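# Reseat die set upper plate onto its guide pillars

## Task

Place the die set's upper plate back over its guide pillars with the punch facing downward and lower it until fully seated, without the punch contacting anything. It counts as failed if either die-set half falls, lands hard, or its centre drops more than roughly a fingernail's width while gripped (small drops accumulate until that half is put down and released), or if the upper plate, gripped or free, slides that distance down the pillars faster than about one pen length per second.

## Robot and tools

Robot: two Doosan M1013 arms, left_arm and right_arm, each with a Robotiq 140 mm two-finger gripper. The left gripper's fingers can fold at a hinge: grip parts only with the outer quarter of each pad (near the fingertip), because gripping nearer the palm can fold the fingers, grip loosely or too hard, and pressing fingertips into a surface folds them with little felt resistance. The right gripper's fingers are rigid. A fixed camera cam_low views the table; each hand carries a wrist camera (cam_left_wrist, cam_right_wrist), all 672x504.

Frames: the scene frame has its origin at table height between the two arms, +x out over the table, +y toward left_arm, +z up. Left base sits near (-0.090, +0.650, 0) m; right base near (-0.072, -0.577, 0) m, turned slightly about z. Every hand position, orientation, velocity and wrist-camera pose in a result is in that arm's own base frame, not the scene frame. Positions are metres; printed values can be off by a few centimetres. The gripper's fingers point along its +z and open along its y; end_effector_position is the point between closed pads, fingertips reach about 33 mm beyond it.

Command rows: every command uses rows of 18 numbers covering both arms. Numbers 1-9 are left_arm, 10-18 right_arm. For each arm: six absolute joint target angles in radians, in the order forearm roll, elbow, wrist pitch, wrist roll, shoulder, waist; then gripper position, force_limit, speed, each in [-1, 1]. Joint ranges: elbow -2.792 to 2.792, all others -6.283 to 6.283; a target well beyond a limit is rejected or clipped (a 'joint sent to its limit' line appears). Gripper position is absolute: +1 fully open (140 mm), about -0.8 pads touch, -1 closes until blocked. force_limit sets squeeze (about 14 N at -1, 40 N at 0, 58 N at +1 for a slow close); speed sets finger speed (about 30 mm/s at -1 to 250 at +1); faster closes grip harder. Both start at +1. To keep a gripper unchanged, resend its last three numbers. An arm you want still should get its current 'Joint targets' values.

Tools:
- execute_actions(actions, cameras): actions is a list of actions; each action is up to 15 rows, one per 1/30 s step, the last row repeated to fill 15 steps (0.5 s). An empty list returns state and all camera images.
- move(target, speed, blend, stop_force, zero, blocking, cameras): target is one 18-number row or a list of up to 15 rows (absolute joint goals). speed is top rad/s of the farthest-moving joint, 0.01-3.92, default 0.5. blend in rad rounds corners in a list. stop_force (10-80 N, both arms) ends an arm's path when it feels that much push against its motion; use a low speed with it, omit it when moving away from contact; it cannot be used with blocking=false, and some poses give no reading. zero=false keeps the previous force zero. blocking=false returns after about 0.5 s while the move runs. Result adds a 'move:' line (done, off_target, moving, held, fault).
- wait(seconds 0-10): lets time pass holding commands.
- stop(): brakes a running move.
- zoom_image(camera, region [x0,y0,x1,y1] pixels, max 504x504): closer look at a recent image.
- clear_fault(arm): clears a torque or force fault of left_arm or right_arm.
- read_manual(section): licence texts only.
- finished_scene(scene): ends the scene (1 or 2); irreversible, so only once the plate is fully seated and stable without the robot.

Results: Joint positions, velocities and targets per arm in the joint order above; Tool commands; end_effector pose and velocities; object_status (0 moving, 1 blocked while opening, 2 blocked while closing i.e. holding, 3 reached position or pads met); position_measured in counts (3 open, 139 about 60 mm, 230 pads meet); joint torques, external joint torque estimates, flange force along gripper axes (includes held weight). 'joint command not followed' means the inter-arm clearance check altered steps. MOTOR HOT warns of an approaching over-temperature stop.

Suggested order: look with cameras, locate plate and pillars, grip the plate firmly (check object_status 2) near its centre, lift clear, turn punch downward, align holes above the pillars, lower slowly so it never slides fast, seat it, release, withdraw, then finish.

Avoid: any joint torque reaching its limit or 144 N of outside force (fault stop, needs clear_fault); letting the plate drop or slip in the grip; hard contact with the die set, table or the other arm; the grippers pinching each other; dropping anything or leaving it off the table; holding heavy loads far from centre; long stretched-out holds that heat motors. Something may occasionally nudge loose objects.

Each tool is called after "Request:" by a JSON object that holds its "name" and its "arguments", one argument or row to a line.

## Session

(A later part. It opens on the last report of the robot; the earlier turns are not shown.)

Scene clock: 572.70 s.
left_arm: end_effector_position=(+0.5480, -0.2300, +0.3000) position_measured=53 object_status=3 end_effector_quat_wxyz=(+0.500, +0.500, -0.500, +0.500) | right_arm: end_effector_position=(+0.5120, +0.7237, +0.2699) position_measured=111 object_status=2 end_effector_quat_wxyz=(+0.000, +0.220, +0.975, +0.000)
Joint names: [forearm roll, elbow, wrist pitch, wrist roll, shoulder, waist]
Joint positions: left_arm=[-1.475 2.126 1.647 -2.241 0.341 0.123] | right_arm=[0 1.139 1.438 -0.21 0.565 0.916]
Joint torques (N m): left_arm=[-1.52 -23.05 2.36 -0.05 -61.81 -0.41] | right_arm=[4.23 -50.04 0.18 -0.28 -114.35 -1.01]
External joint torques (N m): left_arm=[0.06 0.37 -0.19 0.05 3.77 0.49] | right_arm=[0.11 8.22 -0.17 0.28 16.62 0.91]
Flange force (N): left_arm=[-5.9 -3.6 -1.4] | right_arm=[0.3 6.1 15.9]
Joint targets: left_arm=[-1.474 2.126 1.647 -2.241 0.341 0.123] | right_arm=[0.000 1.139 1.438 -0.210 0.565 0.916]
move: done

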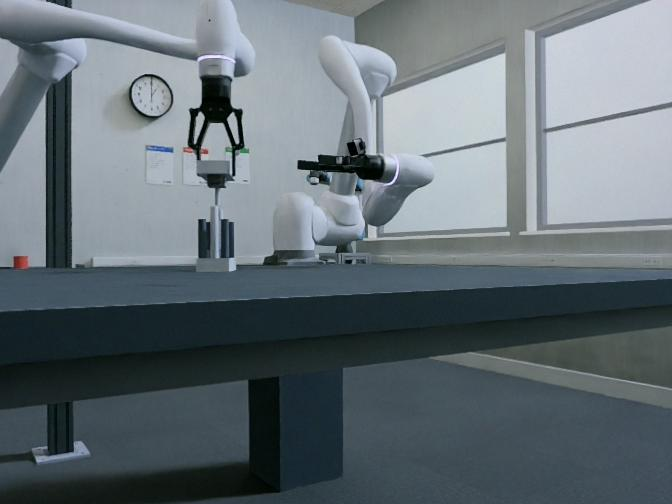

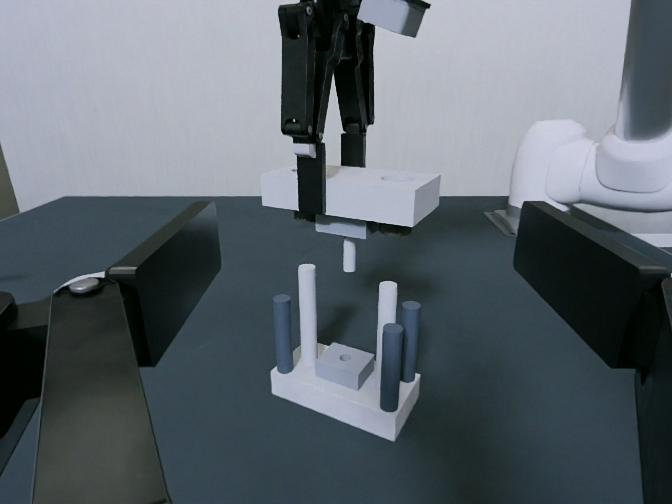

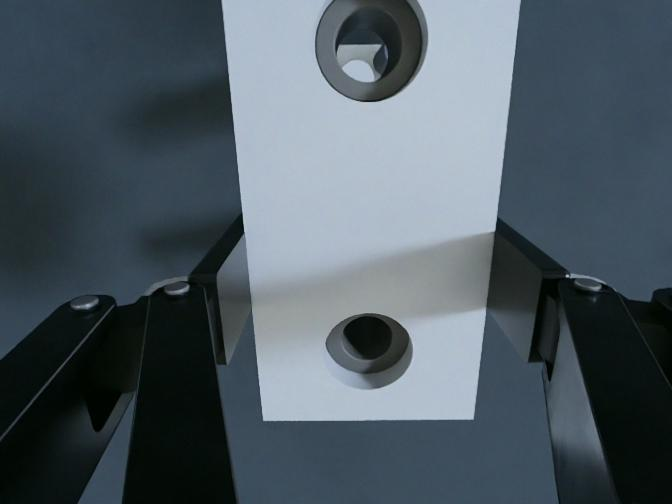

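Request:
{"name": "zoom_image", "arguments": {
  "camera": "cam_low",
  "region": [186, 150, 246, 280]
}}

Request:
{"name": "zoom_image", "arguments": {
  "camera": "cam_right_wrist",
  "region": [300, 0, 440, 110]
}}

Request:
{"name": "zoom_image", "arguments": {
  "camera": "cam_left_wrist",
  "region": [255, 150, 445, 300]
}}

Scaled by 3.877 from the camera's 672x504 image, which has a finer 960x720 frame.

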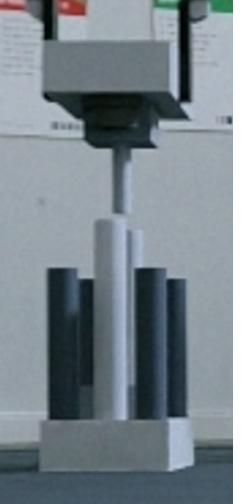

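Scaled by 3.600 from the camera's 672x504 image, which has a finer 960x720 frame.

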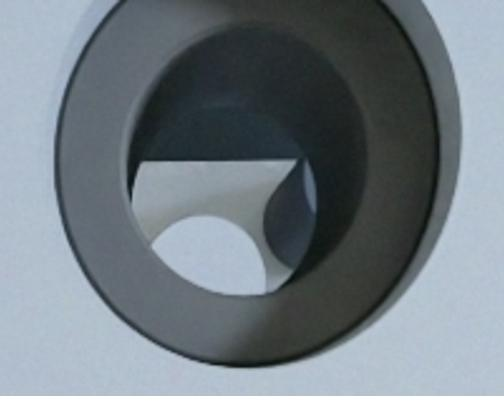

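Scaled by 2.653 from the camera's 672x504 image, which has a finer 960x720 frame.

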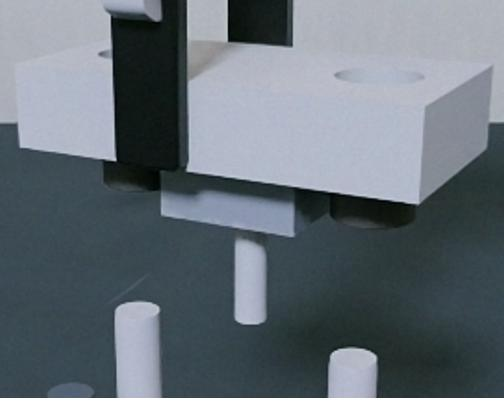

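Request:
{"name": "move", "arguments": {
  "target": [-1.4745,2.1262,1.6475,-2.241,0.3413,0.123,0.6,-1,-0.7,0,1.1978,1.3653,-0.1904,0.5785,0.9128,-1,0.6,0],
  "speed": 0.06,
  "cameras": ["all"]
}}

Request:
{"name": "zoom_image", "arguments": {
  "camera": "cam_low",
  "region": [186, 165, 246, 280]
}}

Request:
{"name": "zoom_image", "arguments": {
  "camera": "cam_right_wrist",
  "region": [300, 0, 440, 110]
}}

Request:
{"name": "zoom_image", "arguments": {
  "camera": "cam_left_wrist",
  "region": [255, 180, 445, 330]
}}

Request:
{"name": "zoom_image", "arguments": {
  "camera": "cam_right_wrist",
  "region": [300, 290, 440, 400]
}}

Scene clock: 682.20 s.
left_arm: end_effector_position=(+0.5480, -0.2300, +0.3000) position_measured=53 object_status=3 end_effector_quat_wxyz=(+0.500, +0.500, -0.500, +0.500) | right_arm: end_effector_position=(+0.5146, +0.7223, +0.2249) position_measured=111 object_status=2 end_effector_quat_wxyz=(+0.000, +0.232, +0.973, +0.000)
Joint names: [forearm roll, elbow, wrist pitch, wrist roll, shoulder, waist]
Joint positions: left_arm=[-1.474 2.126 1.648 -2.241 0.341 0.123] | right_arm=[0 1.198 1.365 -0.19 0.579 0.913]
Joint torques (N m): left_arm=[-1.5 -22.99 2.39 -0.06 -62.05 -0.44] | right_arm=[4.08 -49.55 0.09 -0.32 -114.83 -0.71]
External joint torques (N m): left_arm=[0.04 0.35 -0.23 0.06 4.32 0.4] | right_arm=[0.21 8.24 -0.09 0.32 16.29 0.79]
Flange force (N): left_arm=[-6.7 -4.3 -1.3] | right_arm=[0.5 5.1 16.2]
Joint targets: left_arm=[-1.474 2.126 1.647 -2.241 0.341 0.123] | right_arm=[0.000 1.198 1.365 -0.190 0.579 0.913]
move: done

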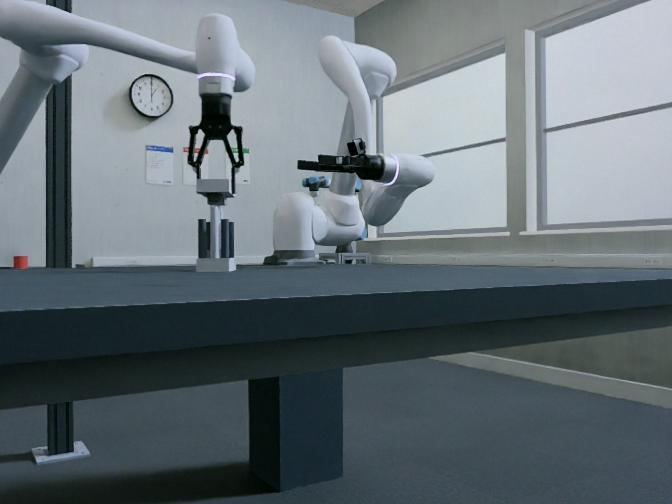

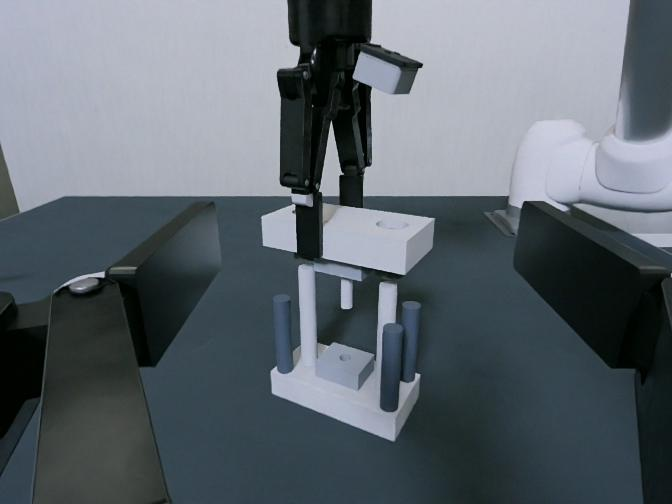

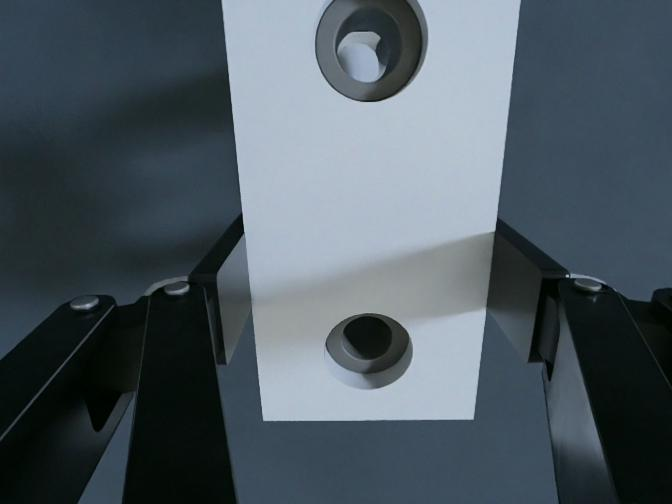

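Scaled by 4.383 from the camera's 672x504 image, which has a finer 960x720 frame.

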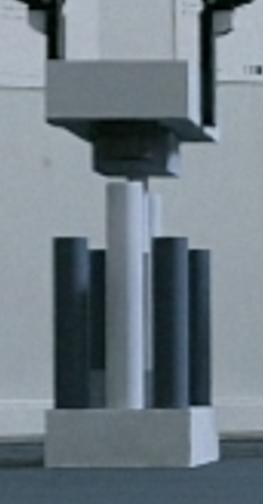

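Scaled by 3.600 from the camera's 672x504 image, which has a finer 960x720 frame.

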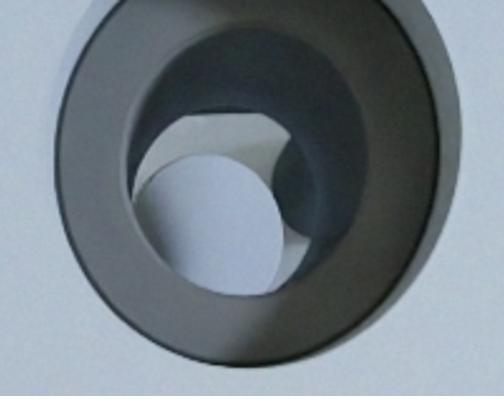

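Scaled by 2.653 from the camera's 672x504 image, which has a finer 960x720 frame.

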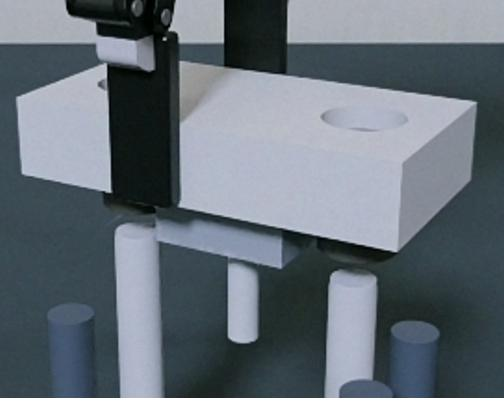

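Scaled by 3.600 from the camera's 672x504 image, which has a finer 960x720 frame.

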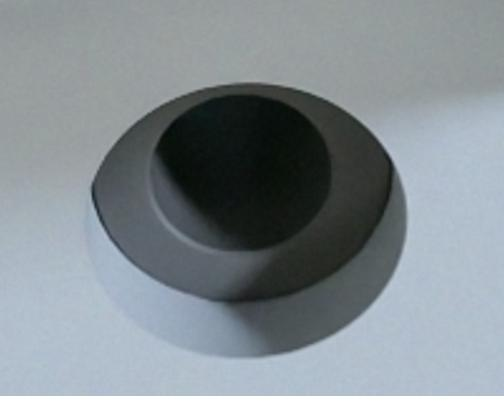

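Request:
{"name": "move", "arguments": {
  "target": [-1.4745,2.1262,1.6475,-2.241,0.3413,0.123,0.6,-1,-0.7,0,1.1984,1.3651,-0.1915,0.5781,0.9117,-1,0.6,0],
  "speed": 0.06
}}

Request:
{"name": "move", "arguments": {
  "target": [-1.4745,2.1262,1.6475,-2.241,0.3413,0.123,0.6,-1,-0.7,0,1.2344,1.3171,-0.1915,0.5901,0.9117,-1,0.6,0],
  "speed": 0.02,
  "stop_force": 10,
  "cameras": ["all"]
}}

Request:
{"name": "zoom_image", "arguments": {
  "camera": "cam_right_wrist",
  "region": [300, 0, 440, 110]
}}

Request:
{"name": "zoom_image", "arguments": {
  "camera": "cam_left_wrist",
  "region": [255, 200, 445, 350]
}}

Request:
{"name": "zoom_image", "arguments": {
  "camera": "cam_low",
  "region": [186, 165, 246, 280]
}}

Scene clock: 794.53 s.
left_arm: end_effector_position=(+0.5480, -0.2300, +0.3000) position_measured=53 object_status=3 end_effector_quat_wxyz=(+0.500, +0.500, -0.500, +0.500) | right_arm: end_effector_position=(+0.5153, +0.7216, +0.2250) position_measured=111 object_status=2 end_effector_quat_wxyz=(+0.000, +0.232, +0.973, +0.000)
Joint names: [forearm roll, elbow, wrist pitch, wrist roll, shoulder, waist]
Joint positions: left_arm=[-1.474 2.126 1.648 -2.241 0.341 0.123] | right_arm=[0 1.198 1.365 -0.191 0.578 0.912]
Joint torques (N m): left_arm=[-1.51 -23.1 2.36 -0.06 -61.98 -0.5] | right_arm=[4.14 -49.55 0.06 -0.2 -115.88 -1.2]
External joint torques (N m): left_arm=[0.07 0.5 -0.2 0.06 4.52 0.52] | right_arm=[0.16 8.24 -0.06 0.2 17.54 1.21]
Flange force (N): left_arm=[-7.1 -4.2 -1.6] | right_arm=[0.5 7.3 16.6]
Joint targets: left_arm=[-1.474 2.126 1.647 -2.241 0.341 0.123] | right_arm=[0.000 1.198 1.365 -0.192 0.578 0.912]
move: done

Scene clock: 796.27 s.
left_arm: end_effector_position=(+0.5480, -0.2300, +0.3000) position_measured=53 object_status=3 end_effector_quat_wxyz=(+0.500, +0.500, -0.500, +0.500) | right_arm: end_effector_position=(+0.5155, +0.7218, +0.2105) position_measured=111 object_status=2 end_effector_quat_wxyz=(+0.000, +0.232, +0.973, +0.000)
Joint names: [forearm roll, elbow, wrist pitch, wrist roll, shoulder, waist]
Joint positions: left_arm=[-1.474 2.126 1.648 -2.241 0.341 0.123] | right_arm=[0 1.216 1.342 -0.192 0.584 0.912]
Joint torques (N m): left_arm=[-1.51 -22.99 2.36 -0.04 -62.04 -0.58] | right_arm=[4.22 -39.23 -0.46 -0.24 -96.32 -1.59]
External joint torques (N m): left_arm=[0.04 0.35 -0.2 0.04 4.4 0.47] | right_arm=[0.02 -1.78 0.46 0.24 -2.09 1.08]
Flange force (N): left_arm=[-6.8 -4.4 -1.5] | right_arm=[1.2 2.1 -3.7]
Joint targets: left_arm=[-1.474 2.126 1.647 -2.241 0.341 0.123] | right_arm=[0.000 1.216 1.342 -0.192 0.584 0.912]
move: contact (right_arm); right_arm: the wrist pitch is farthest, 0.025 rad from its target

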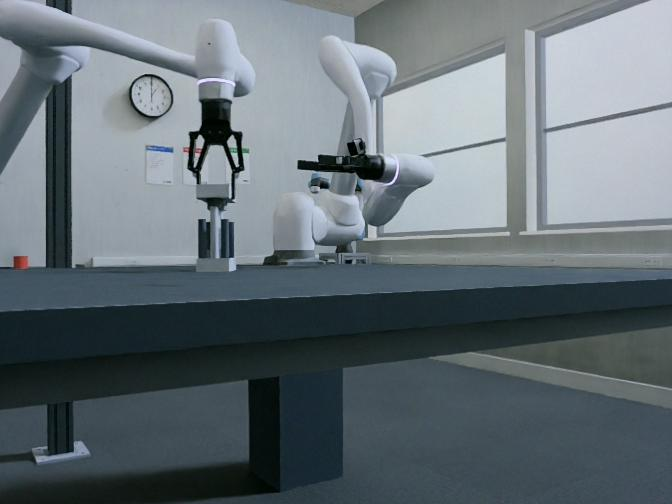

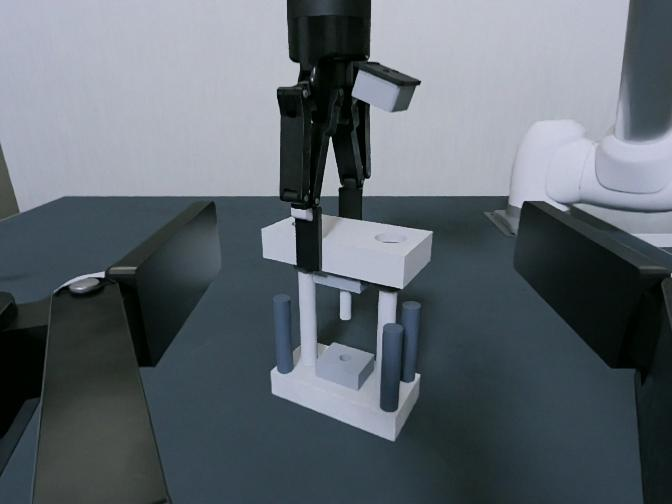

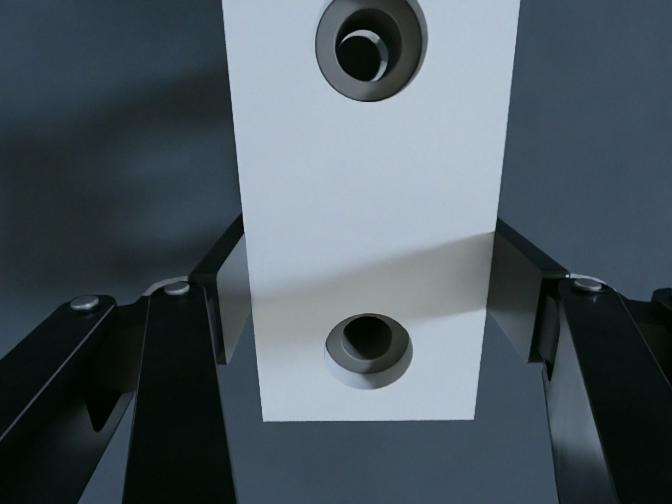

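Scaled by 3.600 from the camera's 672x504 image, which has a finer 960x720 frame.

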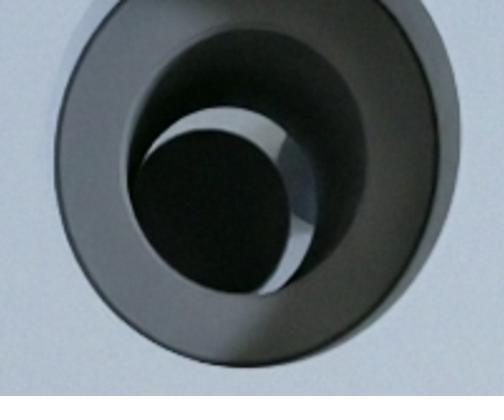

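Scaled by 2.653 from the camera's 672x504 image, which has a finer 960x720 frame.

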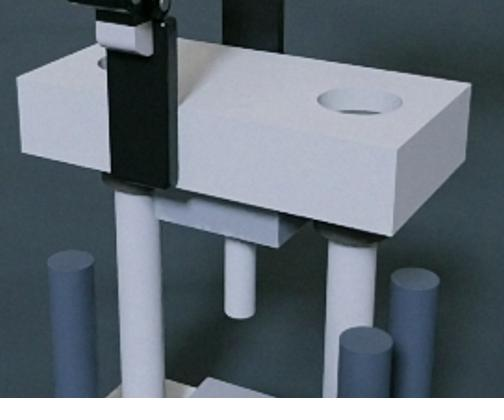

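Scaled by 4.383 from the camera's 672x504 image, which has a finer 960x720 frame.

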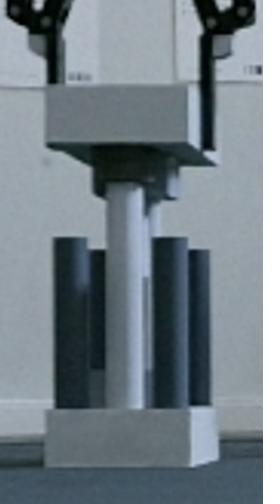

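Request:
{"name": "zoom_image", "arguments": {
  "camera": "cam_low",
  "region": [200, 190, 240, 220]
}}

Request:
{"name": "zoom_image", "arguments": {
  "camera": "cam_left_wrist",
  "region": [285, 255, 345, 300]
}}

Request:
{"name": "zoom_image", "arguments": {
  "camera": "cam_left_wrist",
  "region": [360, 265, 420, 310]
}}

Scaled by 12.600 from the camera's 672x504 image, which has a finer 960x720 frame.

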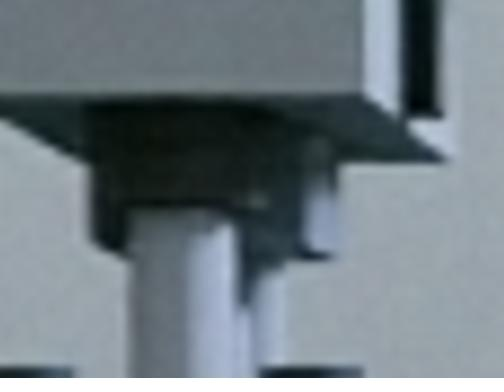

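Scaled by 8.400 from the camera's 672x504 image, which has a finer 960x720 frame.

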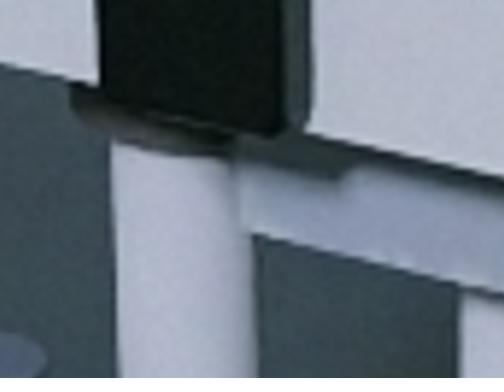

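Scaled by 8.400 from the camera's 672x504 image, which has a finer 960x720 frame.

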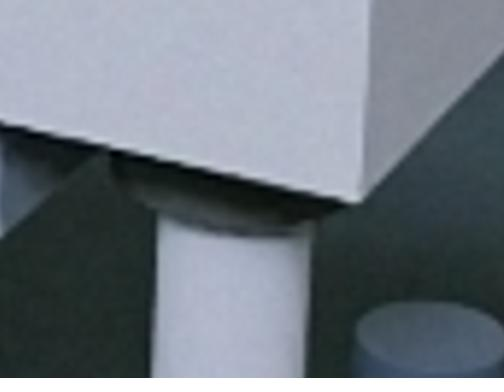

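Request:
{"name": "move", "arguments": {
  "target": [-1.4745,2.1262,1.6475,-2.241,0.3413,0.123,0.6,-1,-0.7,0,1.2111,1.3488,-0.2099,0.5817,0.9103,-1,0.6,0],
  "speed": 0.05
}}

Request:
{"name": "move", "arguments": {
  "target": [-1.4745,2.1262,1.6475,-2.241,0.3413,0.123,0.6,-1,-0.7,0,1.2347,1.3169,-0.2099,0.59,0.9103,-1,0.6,0],
  "speed": 0.02,
  "stop_force": 10,
  "cameras": ["all"]
}}

Request:
{"name": "zoom_image", "arguments": {
  "camera": "cam_right_wrist",
  "region": [300, 0, 440, 110]
}}

Request:
{"name": "zoom_image", "arguments": {
  "camera": "cam_right_wrist",
  "region": [300, 290, 440, 400]
}}

Scene clock: 861.13 s.
left_arm: end_effector_position=(+0.5480, -0.2300, +0.3000) position_measured=53 object_status=3 end_effector_quat_wxyz=(+0.500, +0.500, -0.500, +0.500) | right_arm: end_effector_position=(+0.5163, +0.7208, +0.2149) position_measured=111 object_status=2 end_effector_quat_wxyz=(+0.000, +0.223, +0.975, +0.000)
Joint names: [forearm roll, elbow, wrist pitch, wrist roll, shoulder, waist]
Joint positions: left_arm=[-1.474 2.126 1.648 -2.241 0.341 0.123] | right_arm=[0 1.211 1.349 -0.21 0.582 0.91]
Joint torques (N m): left_arm=[-1.52 -22.92 2.36 -0.07 -62.15 -0.28] | right_arm=[4.06 -49.49 0.12 -0.31 -115.28 -0.45]
External joint torques (N m): left_arm=[0.08 0.28 -0.19 0.07 4.34 0.22] | right_arm=[0.22 8.38 -0.12 0.31 16.88 0.72]
Flange force (N): left_arm=[-6.8 -4.4 -1.1] | right_arm=[0.2 5.5 16.8]
Joint targets: left_arm=[-1.474 2.126 1.647 -2.241 0.341 0.123] | right_arm=[0.000 1.211 1.349 -0.210 0.582 0.910]
move: done

Scene clock: 862.13 s.
left_arm: end_effector_position=(+0.5480, -0.2300, +0.3000) position_measured=53 object_status=3 end_effector_quat_wxyz=(+0.500, +0.500, -0.500, +0.500) | right_arm: end_effector_position=(+0.5163, +0.7209, +0.2094) position_measured=111 object_status=2 end_effector_quat_wxyz=(+0.000, +0.223, +0.975, +0.000)
Joint names: [forearm roll, elbow, wrist pitch, wrist roll, shoulder, waist]
Joint positions: left_arm=[-1.474 2.126 1.648 -2.241 0.341 0.123] | right_arm=[0 1.218 1.34 -0.21 0.584 0.91]
Joint torques (N m): left_arm=[-1.52 -23.05 2.38 -0.07 -62.15 -0.49] | right_arm=[2.64 -44.94 -3.39 -0.53 -99.72 -5.46]
External joint torques (N m): left_arm=[0.06 0.4 -0.22 0.07 4.34 0.48] | right_arm=[1.63 3.87 3.4 0.53 0.85 5.6]
Flange force (N): left_arm=[-6.8 -4.2 -1.5] | right_arm=[7.7 -4.0 -0.4]
Joint targets: left_arm=[-1.474 2.126 1.647 -2.241 0.341 0.123] | right_arm=[0.000 1.218 1.340 -0.210 0.584 0.910]
move: contact (right_arm); right_arm: the wrist pitch is farthest, 0.023 rad from its target

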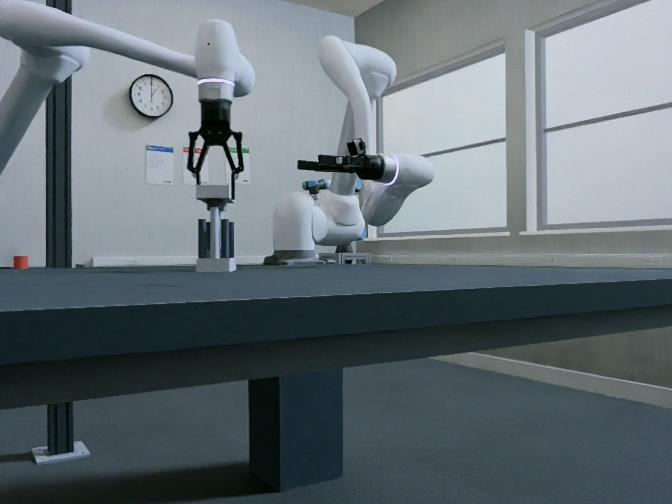

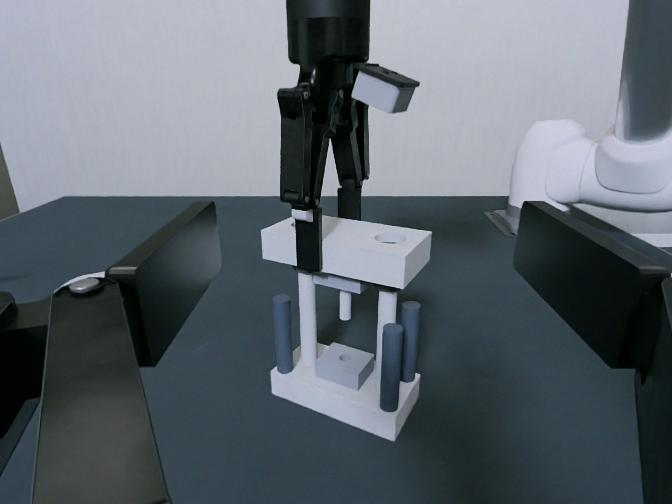

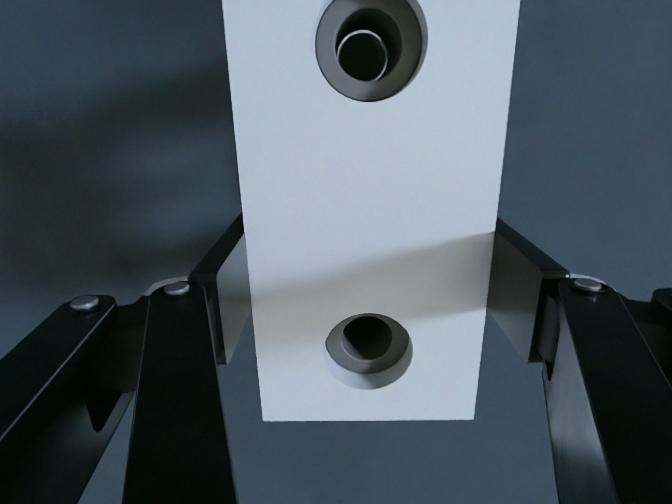

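Scaled by 3.600 from the camera's 672x504 image, which has a finer 960x720 frame.

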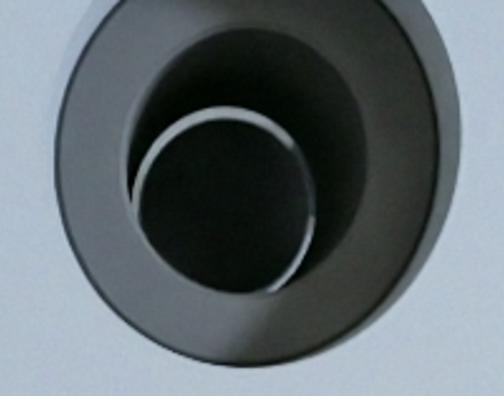

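Scaled by 3.600 from the camera's 672x504 image, which has a finer 960x720 frame.

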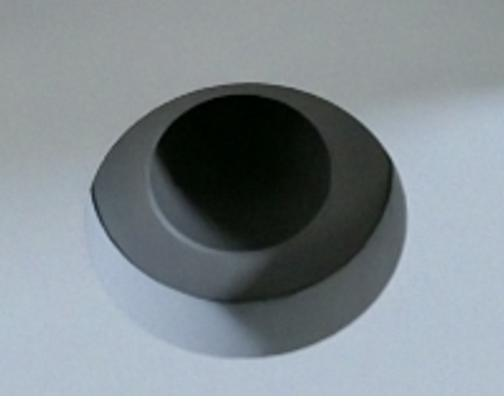

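Request:
{"name": "zoom_image", "arguments": {
  "camera": "cam_low",
  "region": [200, 190, 240, 220]
}}

Request:
{"name": "zoom_image", "arguments": {
  "camera": "cam_left_wrist",
  "region": [285, 255, 345, 300]
}}

Request:
{"name": "zoom_image", "arguments": {
  "camera": "cam_left_wrist",
  "region": [360, 265, 420, 310]
}}

Scaled by 12.600 from the camera's 672x504 image, which has a finer 960x720 frame.

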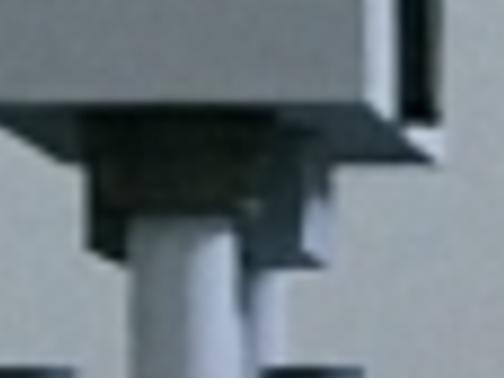

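Scaled by 8.400 from the camera's 672x504 image, which has a finer 960x720 frame.

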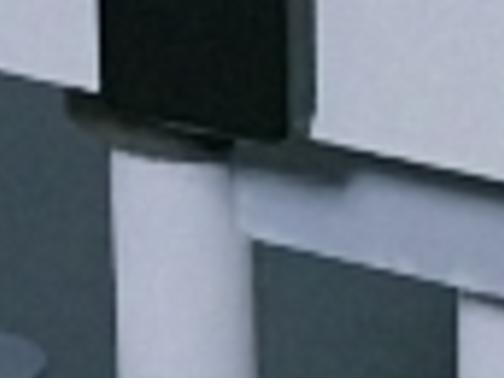

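Scaled by 8.400 from the camera's 672x504 image, which has a finer 960x720 frame.

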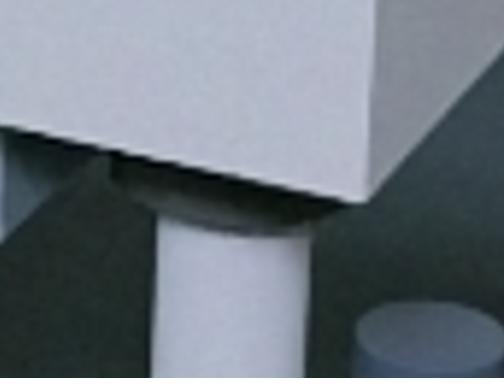

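Request:
{"name": "move", "arguments": {
  "target": [-1.4745,2.1262,1.6475,-2.241,0.3413,0.123,0.6,-1,-0.7,0,1.211,1.3466,-0.2237,0.584,0.9105,-1,0.6,0],
  "speed": 0.05
}}

Request:
{"name": "move", "arguments": {
  "target": [-1.4745,2.1262,1.6475,-2.241,0.3413,0.123,0.6,-1,-0.7,0,1.2322,1.3182,-0.2237,0.5912,0.9105,-1,0.6,0],
  "speed": 0.02,
  "stop_force": 10,
  "cameras": ["all"]
}}

Request:
{"name": "zoom_image", "arguments": {
  "camera": "cam_right_wrist",
  "region": [300, 0, 440, 110]
}}

Request:
{"name": "zoom_image", "arguments": {
  "camera": "cam_low",
  "region": [200, 190, 240, 220]
}}

Request:
{"name": "zoom_image", "arguments": {
  "camera": "cam_left_wrist",
  "region": [285, 255, 345, 300]
}}

Scene clock: 930.97 s.
left_arm: end_effector_position=(+0.5480, -0.2300, +0.3000) position_measured=53 object_status=3 end_effector_quat_wxyz=(+0.500, +0.500, -0.500, +0.500) | right_arm: end_effector_position=(+0.5167, +0.7216, +0.2129) position_measured=111 object_status=2 end_effector_quat_wxyz=(+0.000, +0.217, +0.976, +0.000)
Joint names: [forearm roll, elbow, wrist pitch, wrist roll, shoulder, waist]
Joint positions: left_arm=[-1.474 2.126 1.648 -2.241 0.341 0.123] | right_arm=[0 1.211 1.347 -0.224 0.584 0.91]
Joint torques (N m): left_arm=[-1.51 -23.11 2.36 -0.04 -61.91 -0.7] | right_arm=[4.08 -49.5 0.12 -0.28 -116.32 -1.11]
External joint torques (N m): left_arm=[0.06 0.43 -0.19 0.04 3.92 0.81] | right_arm=[0.16 8.55 -0.12 0.28 18.32 0.81]
Flange force (N): left_arm=[-6.2 -3.6 -2.0] | right_arm=[-0.1 7.4 17.6]
Joint targets: left_arm=[-1.474 2.126 1.647 -2.241 0.341 0.123] | right_arm=[0.000 1.211 1.347 -0.224 0.584 0.910]
move: done

Scene clock: 931.73 s.
left_arm: end_effector_position=(+0.5480, -0.2300, +0.3000) position_measured=53 object_status=3 end_effector_quat_wxyz=(+0.500, +0.500, -0.500, +0.500) | right_arm: end_effector_position=(+0.5168, +0.7217, +0.2105) position_measured=111 object_status=2 end_effector_quat_wxyz=(+0.000, +0.217, +0.976, +0.000)
Joint names: [forearm roll, elbow, wrist pitch, wrist roll, shoulder, waist]
Joint positions: left_arm=[-1.474 2.126 1.648 -2.241 0.341 0.123] | right_arm=[0 1.214 1.342 -0.224 0.585 0.911]
Joint torques (N m): left_arm=[-1.51 -23.15 2.36 -0.06 -61.98 -0.36] | right_arm=[4.45 -40.11 0.03 -0.31 -99.88 -1.88]
External joint torques (N m): left_arm=[0.07 0.52 -0.21 0.06 4.32 0.4] | right_arm=[-0.21 -0.67 -0.02 0.31 2 2.14]
Flange force (N): left_arm=[-6.8 -3.9 -1.3] | right_arm=[1.7 5.7 0.0]
Joint targets: left_arm=[-1.474 2.126 1.647 -2.241 0.341 0.123] | right_arm=[0.000 1.214 1.342 -0.224 0.585 0.911]
move: contact (right_arm); right_arm: the wrist pitch is farthest, 0.024 rad from its target

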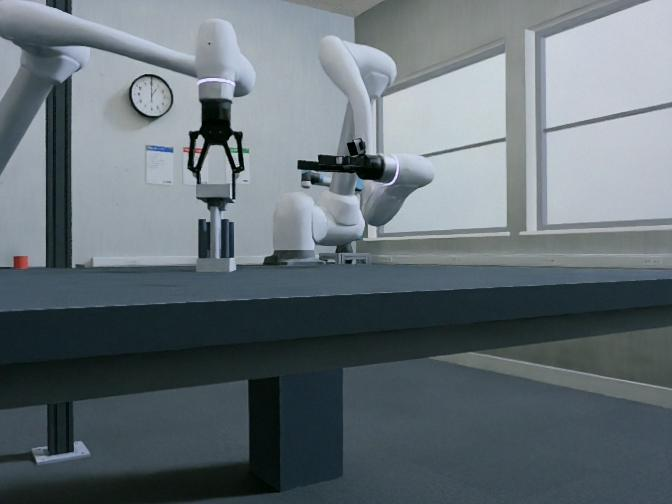

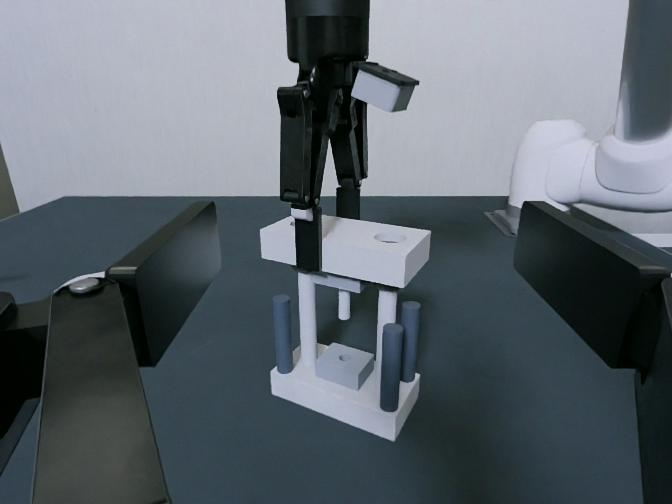

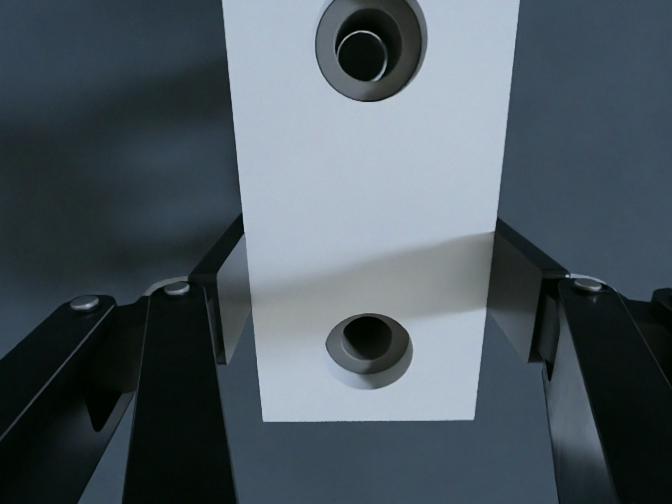

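Scaled by 3.600 from the camera's 672x504 image, which has a finer 960x720 frame.

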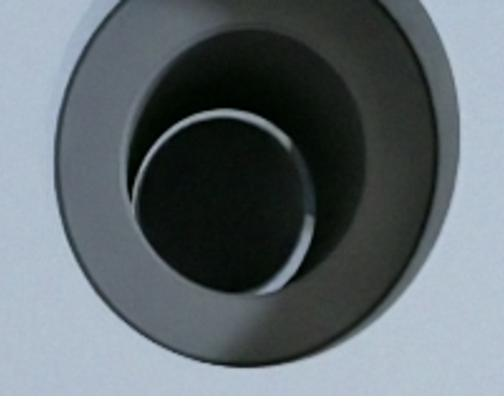

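Scaled by 12.600 from the camera's 672x504 image, which has a finer 960x720 frame.

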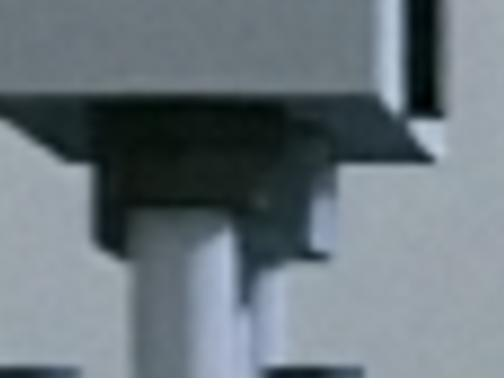

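Scaled by 8.400 from the camera's 672x504 image, which has a finer 960x720 frame.

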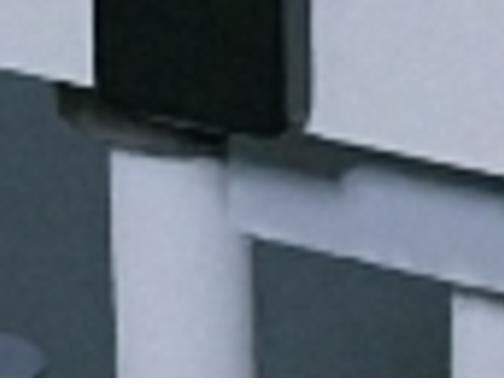

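Request:
{"name": "move", "arguments": {
  "target": [-1.4745,2.1262,1.6475,-2.241,0.3413,0.123,0.6,-1,-0.7,0,1.2149,1.3452,-0.2026,0.5815,0.9106,-1,0.6,0],
  "speed": 0.05
}}

Request:
{"name": "move", "arguments": {
  "target": [-1.4745,2.1262,1.6475,-2.241,0.3413,0.123,0.6,-1,-0.7,0,1.2361,1.3166,-0.2026,0.5889,0.9106,-1,0.6,0],
  "speed": 0.02,
  "stop_force": 10,
  "cameras": ["all"]
}}

Request:
{"name": "zoom_image", "arguments": {
  "camera": "cam_right_wrist",
  "region": [300, 0, 440, 110]
}}

Request:
{"name": "zoom_image", "arguments": {
  "camera": "cam_right_wrist",
  "region": [330, 305, 410, 370]
}}

Request:
{"name": "zoom_image", "arguments": {
  "camera": "cam_low",
  "region": [200, 190, 240, 220]
}}

Request:
{"name": "zoom_image", "arguments": {
  "camera": "cam_left_wrist",
  "region": [285, 255, 345, 300]
}}

Scene clock: 963.53 s.
left_arm: end_effector_position=(+0.5480, -0.2300, +0.3000) position_measured=53 object_status=3 end_effector_quat_wxyz=(+0.500, +0.500, -0.500, +0.500) | right_arm: end_effector_position=(+0.5157, +0.7205, +0.2130) position_measured=111 object_status=2 end_effector_quat_wxyz=(+0.000, +0.227, +0.974, +0.000)
Joint names: [forearm roll, elbow, wrist pitch, wrist roll, shoulder, waist]
Joint positions: left_arm=[-1.474 2.126 1.648 -2.241 0.341 0.123] | right_arm=[0 1.215 1.345 -0.203 0.581 0.911]
Joint torques (N m): left_arm=[-1.52 -23.08 2.39 -0.05 -62.02 -0.37] | right_arm=[4.06 -49.41 0.06 -0.36 -115.23 -0.72]
External joint torques (N m): left_arm=[0.06 0.44 -0.23 0.05 4.4 0.07] | right_arm=[0.16 8.64 -0.05 0.36 17.78 0.42]
Flange force (N): left_arm=[-6.9 -4.3 -0.8] | right_arm=[-0.2 6.3 17.4]
Joint targets: left_arm=[-1.474 2.126 1.647 -2.241 0.341 0.123] | right_arm=[0.000 1.215 1.345 -0.203 0.581 0.911]
move: done

Scene clock: 964.33 s.
left_arm: end_effector_position=(+0.5480, -0.2300, +0.3000) position_measured=53 object_status=3 end_effector_quat_wxyz=(+0.500, +0.500, -0.500, +0.500) | right_arm: end_effector_position=(+0.5158, +0.7206, +0.2104) position_measured=111 object_status=2 end_effector_quat_wxyz=(+0.000, +0.227, +0.974, +0.000)
Joint names: [forearm roll, elbow, wrist pitch, wrist roll, shoulder, waist]
Joint positions: left_arm=[-1.474 2.126 1.648 -2.241 0.341 0.123] | right_arm=[0 1.218 1.341 -0.203 0.582 0.911]
Joint torques (N m): left_arm=[-1.56 -23.09 2.39 -0.04 -62.04 -0.46] | right_arm=[4.52 -40.29 0.38 -0.35 -100.14 -1.1]
External joint torques (N m): left_arm=[0.1 0.47 -0.23 0.04 4.53 0.26] | right_arm=[-0.28 -0.68 -0.38 0.35 2.06 0.76]
Flange force (N): left_arm=[-7.1 -4.3 -1.2] | right_arm=[0.4 5.1 0.6]
Joint targets: left_arm=[-1.474 2.126 1.647 -2.241 0.341 0.123] | right_arm=[0.000 1.218 1.341 -0.203 0.582 0.911]
move: contact (right_arm); right_arm: the wrist pitch is farthest, 0.024 rad from its target

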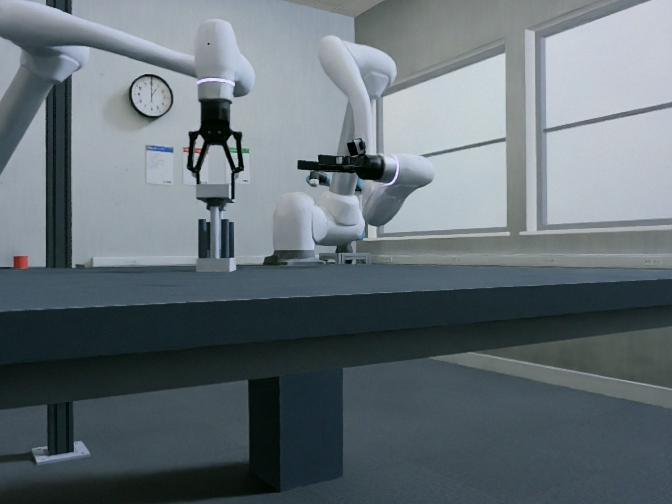

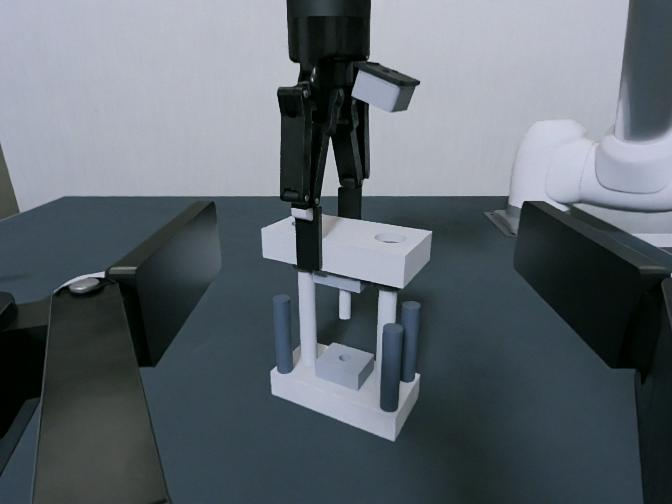

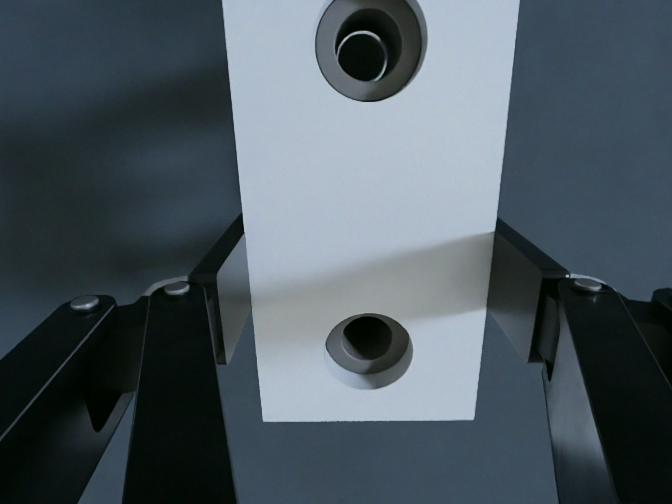

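Scaled by 3.600 from the camera's 672x504 image, which has a finer 960x720 frame.

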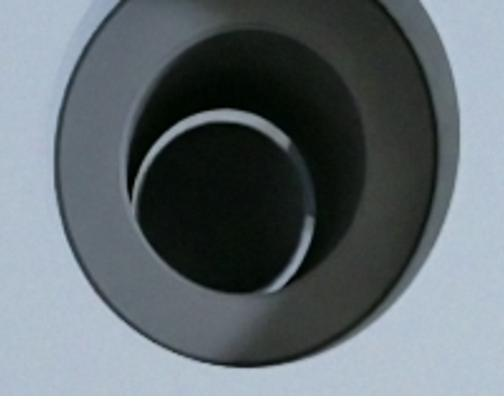

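Scaled by 6.300 from the camera's 672x504 image, which has a finer 960x720 frame.

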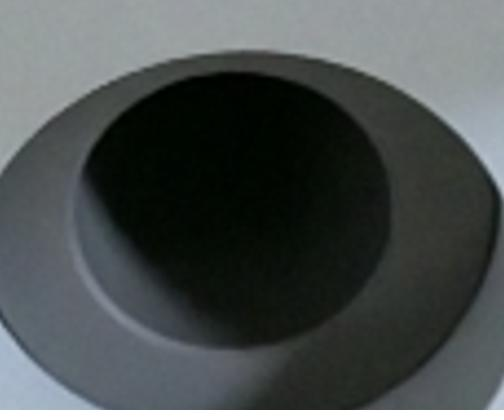

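Scaled by 12.600 from the camera's 672x504 image, which has a finer 960x720 frame.

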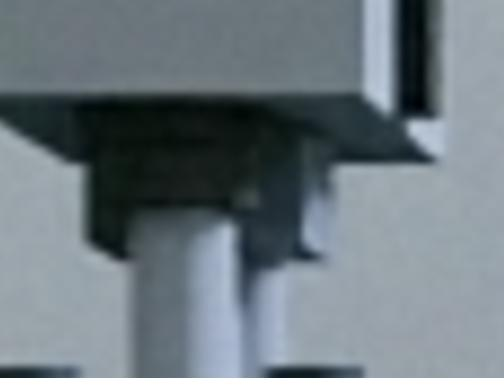

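Scaled by 8.400 from the camera's 672x504 image, which has a finer 960x720 frame.

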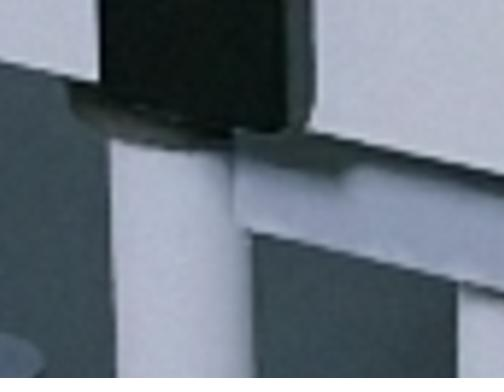

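Request:
{"name": "move", "arguments": {
  "target": [-1.4745,2.1262,1.6475,-2.241,0.3413,0.123,0.6,-1,-0.7,0,1.2111,1.3488,-0.2099,0.5817,0.9103,-1,0.6,0],
  "speed": 0.05
}}

Request:
{"name": "move", "arguments": {
  "target": [-1.4745,2.1262,1.6475,-2.241,0.3413,0.123,0.6,-1,-0.7,0,1.2347,1.3169,-0.2099,0.59,0.9103,-1,0.6,0],
  "speed": 0.015,
  "stop_force": 20,
  "cameras": ["all"]
}}

Request:
{"name": "zoom_image", "arguments": {
  "camera": "cam_right_wrist",
  "region": [300, 0, 440, 110]
}}

Scene clock: 1008.87 s.
left_arm: end_effector_position=(+0.5480, -0.2300, +0.3000) position_measured=53 object_status=3 end_effector_quat_wxyz=(+0.500, +0.500, -0.500, +0.500) | right_arm: end_effector_position=(+0.5163, +0.7208, +0.2149) position_measured=111 object_status=2 end_effector_quat_wxyz=(+0.000, +0.223, +0.975, +0.000)
Joint names: [forearm roll, elbow, wrist pitch, wrist roll, shoulder, waist]
Joint positions: left_arm=[-1.474 2.126 1.648 -2.241 0.341 0.123] | right_arm=[0 1.211 1.349 -0.21 0.582 0.91]
Joint torques (N m): left_arm=[-1.5 -23 2.35 -0.05 -62.04 -0.44] | right_arm=[4.12 -49.93 0.08 -0.25 -114.79 -0.72]
External joint torques (N m): left_arm=[0.04 0.36 -0.18 0.05 4.35 0.3] | right_arm=[0.13 8.93 -0.08 0.25 16.79 0.57]
Flange force (N): left_arm=[-6.8 -4.3 -1.2] | right_arm=[0.3 3.9 17.4]
Joint targets: left_arm=[-1.474 2.126 1.647 -2.241 0.341 0.123] | right_arm=[0.000 1.211 1.349 -0.210 0.582 0.910]
move: done

Scene clock: 1010.07 s.
left_arm: end_effector_position=(+0.5480, -0.2300, +0.3000) position_measured=53 object_status=3 end_effector_quat_wxyz=(+0.500, +0.500, -0.500, +0.500) | right_arm: end_effector_position=(+0.5163, +0.7209, +0.2091) position_measured=111 object_status=2 end_effector_quat_wxyz=(+0.000, +0.223, +0.975, +0.000)
Joint names: [forearm roll, elbow, wrist pitch, wrist roll, shoulder, waist]
Joint positions: left_arm=[-1.474 2.126 1.648 -2.241 0.341 0.123] | right_arm=[0 1.218 1.339 -0.21 0.584 0.91]
Joint torques (N m): left_arm=[-1.53 -23.08 2.37 -0.04 -61.89 -0.36] | right_arm=[1.5 -38 -1.94 -0.37 -90.85 -9.06]
External joint torques (N m): left_arm=[0.08 0.43 -0.21 0.04 4.07 0.57] | right_arm=[2.78 -3.1 1.94 0.37 -7.92 9.28]
Flange force (N): left_arm=[-6.4 -3.8 -1.6] | right_arm=[11.1 -0.5 -9.9]
Joint targets: left_arm=[-1.474 2.126 1.647 -2.241 0.341 0.123] | right_arm=[0.000 1.218 1.339 -0.210 0.584 0.910]
move: contact (right_arm); right_arm: the wrist pitch is farthest, 0.022 rad from its target

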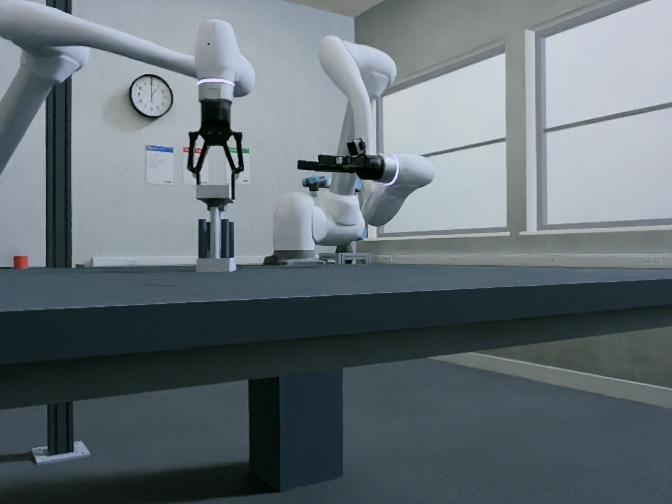

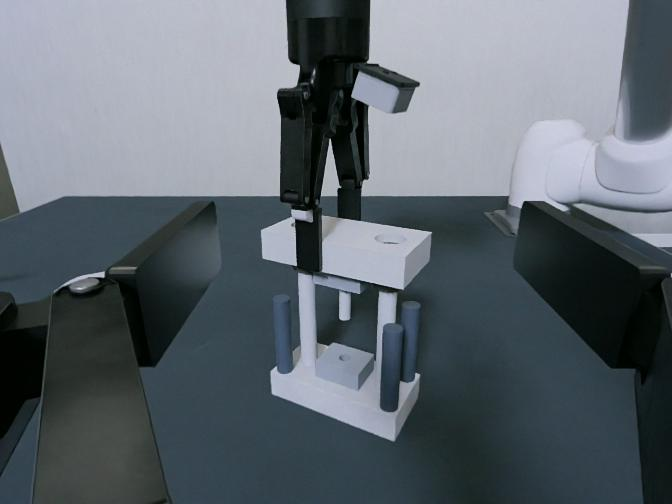

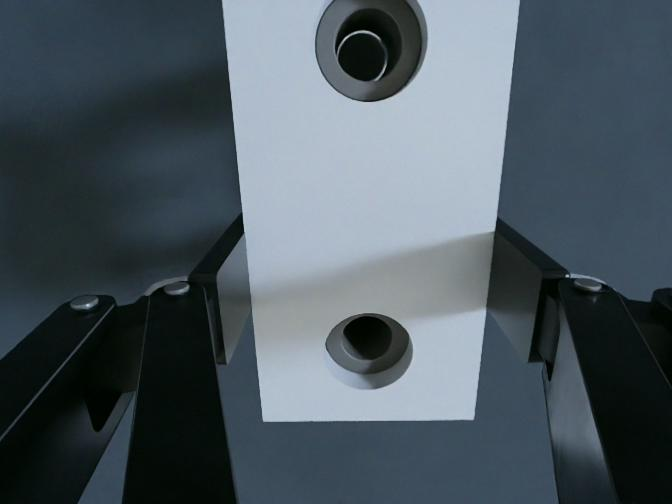

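Scaled by 3.600 from the camera's 672x504 image, which has a finer 960x720 frame.

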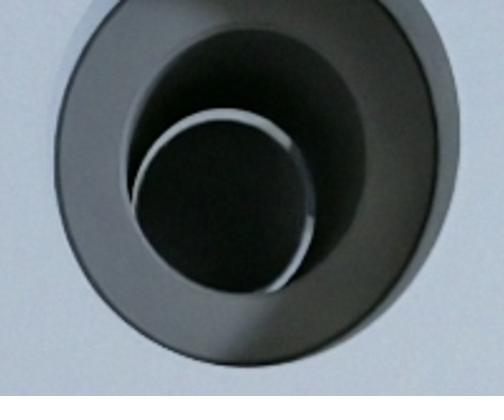

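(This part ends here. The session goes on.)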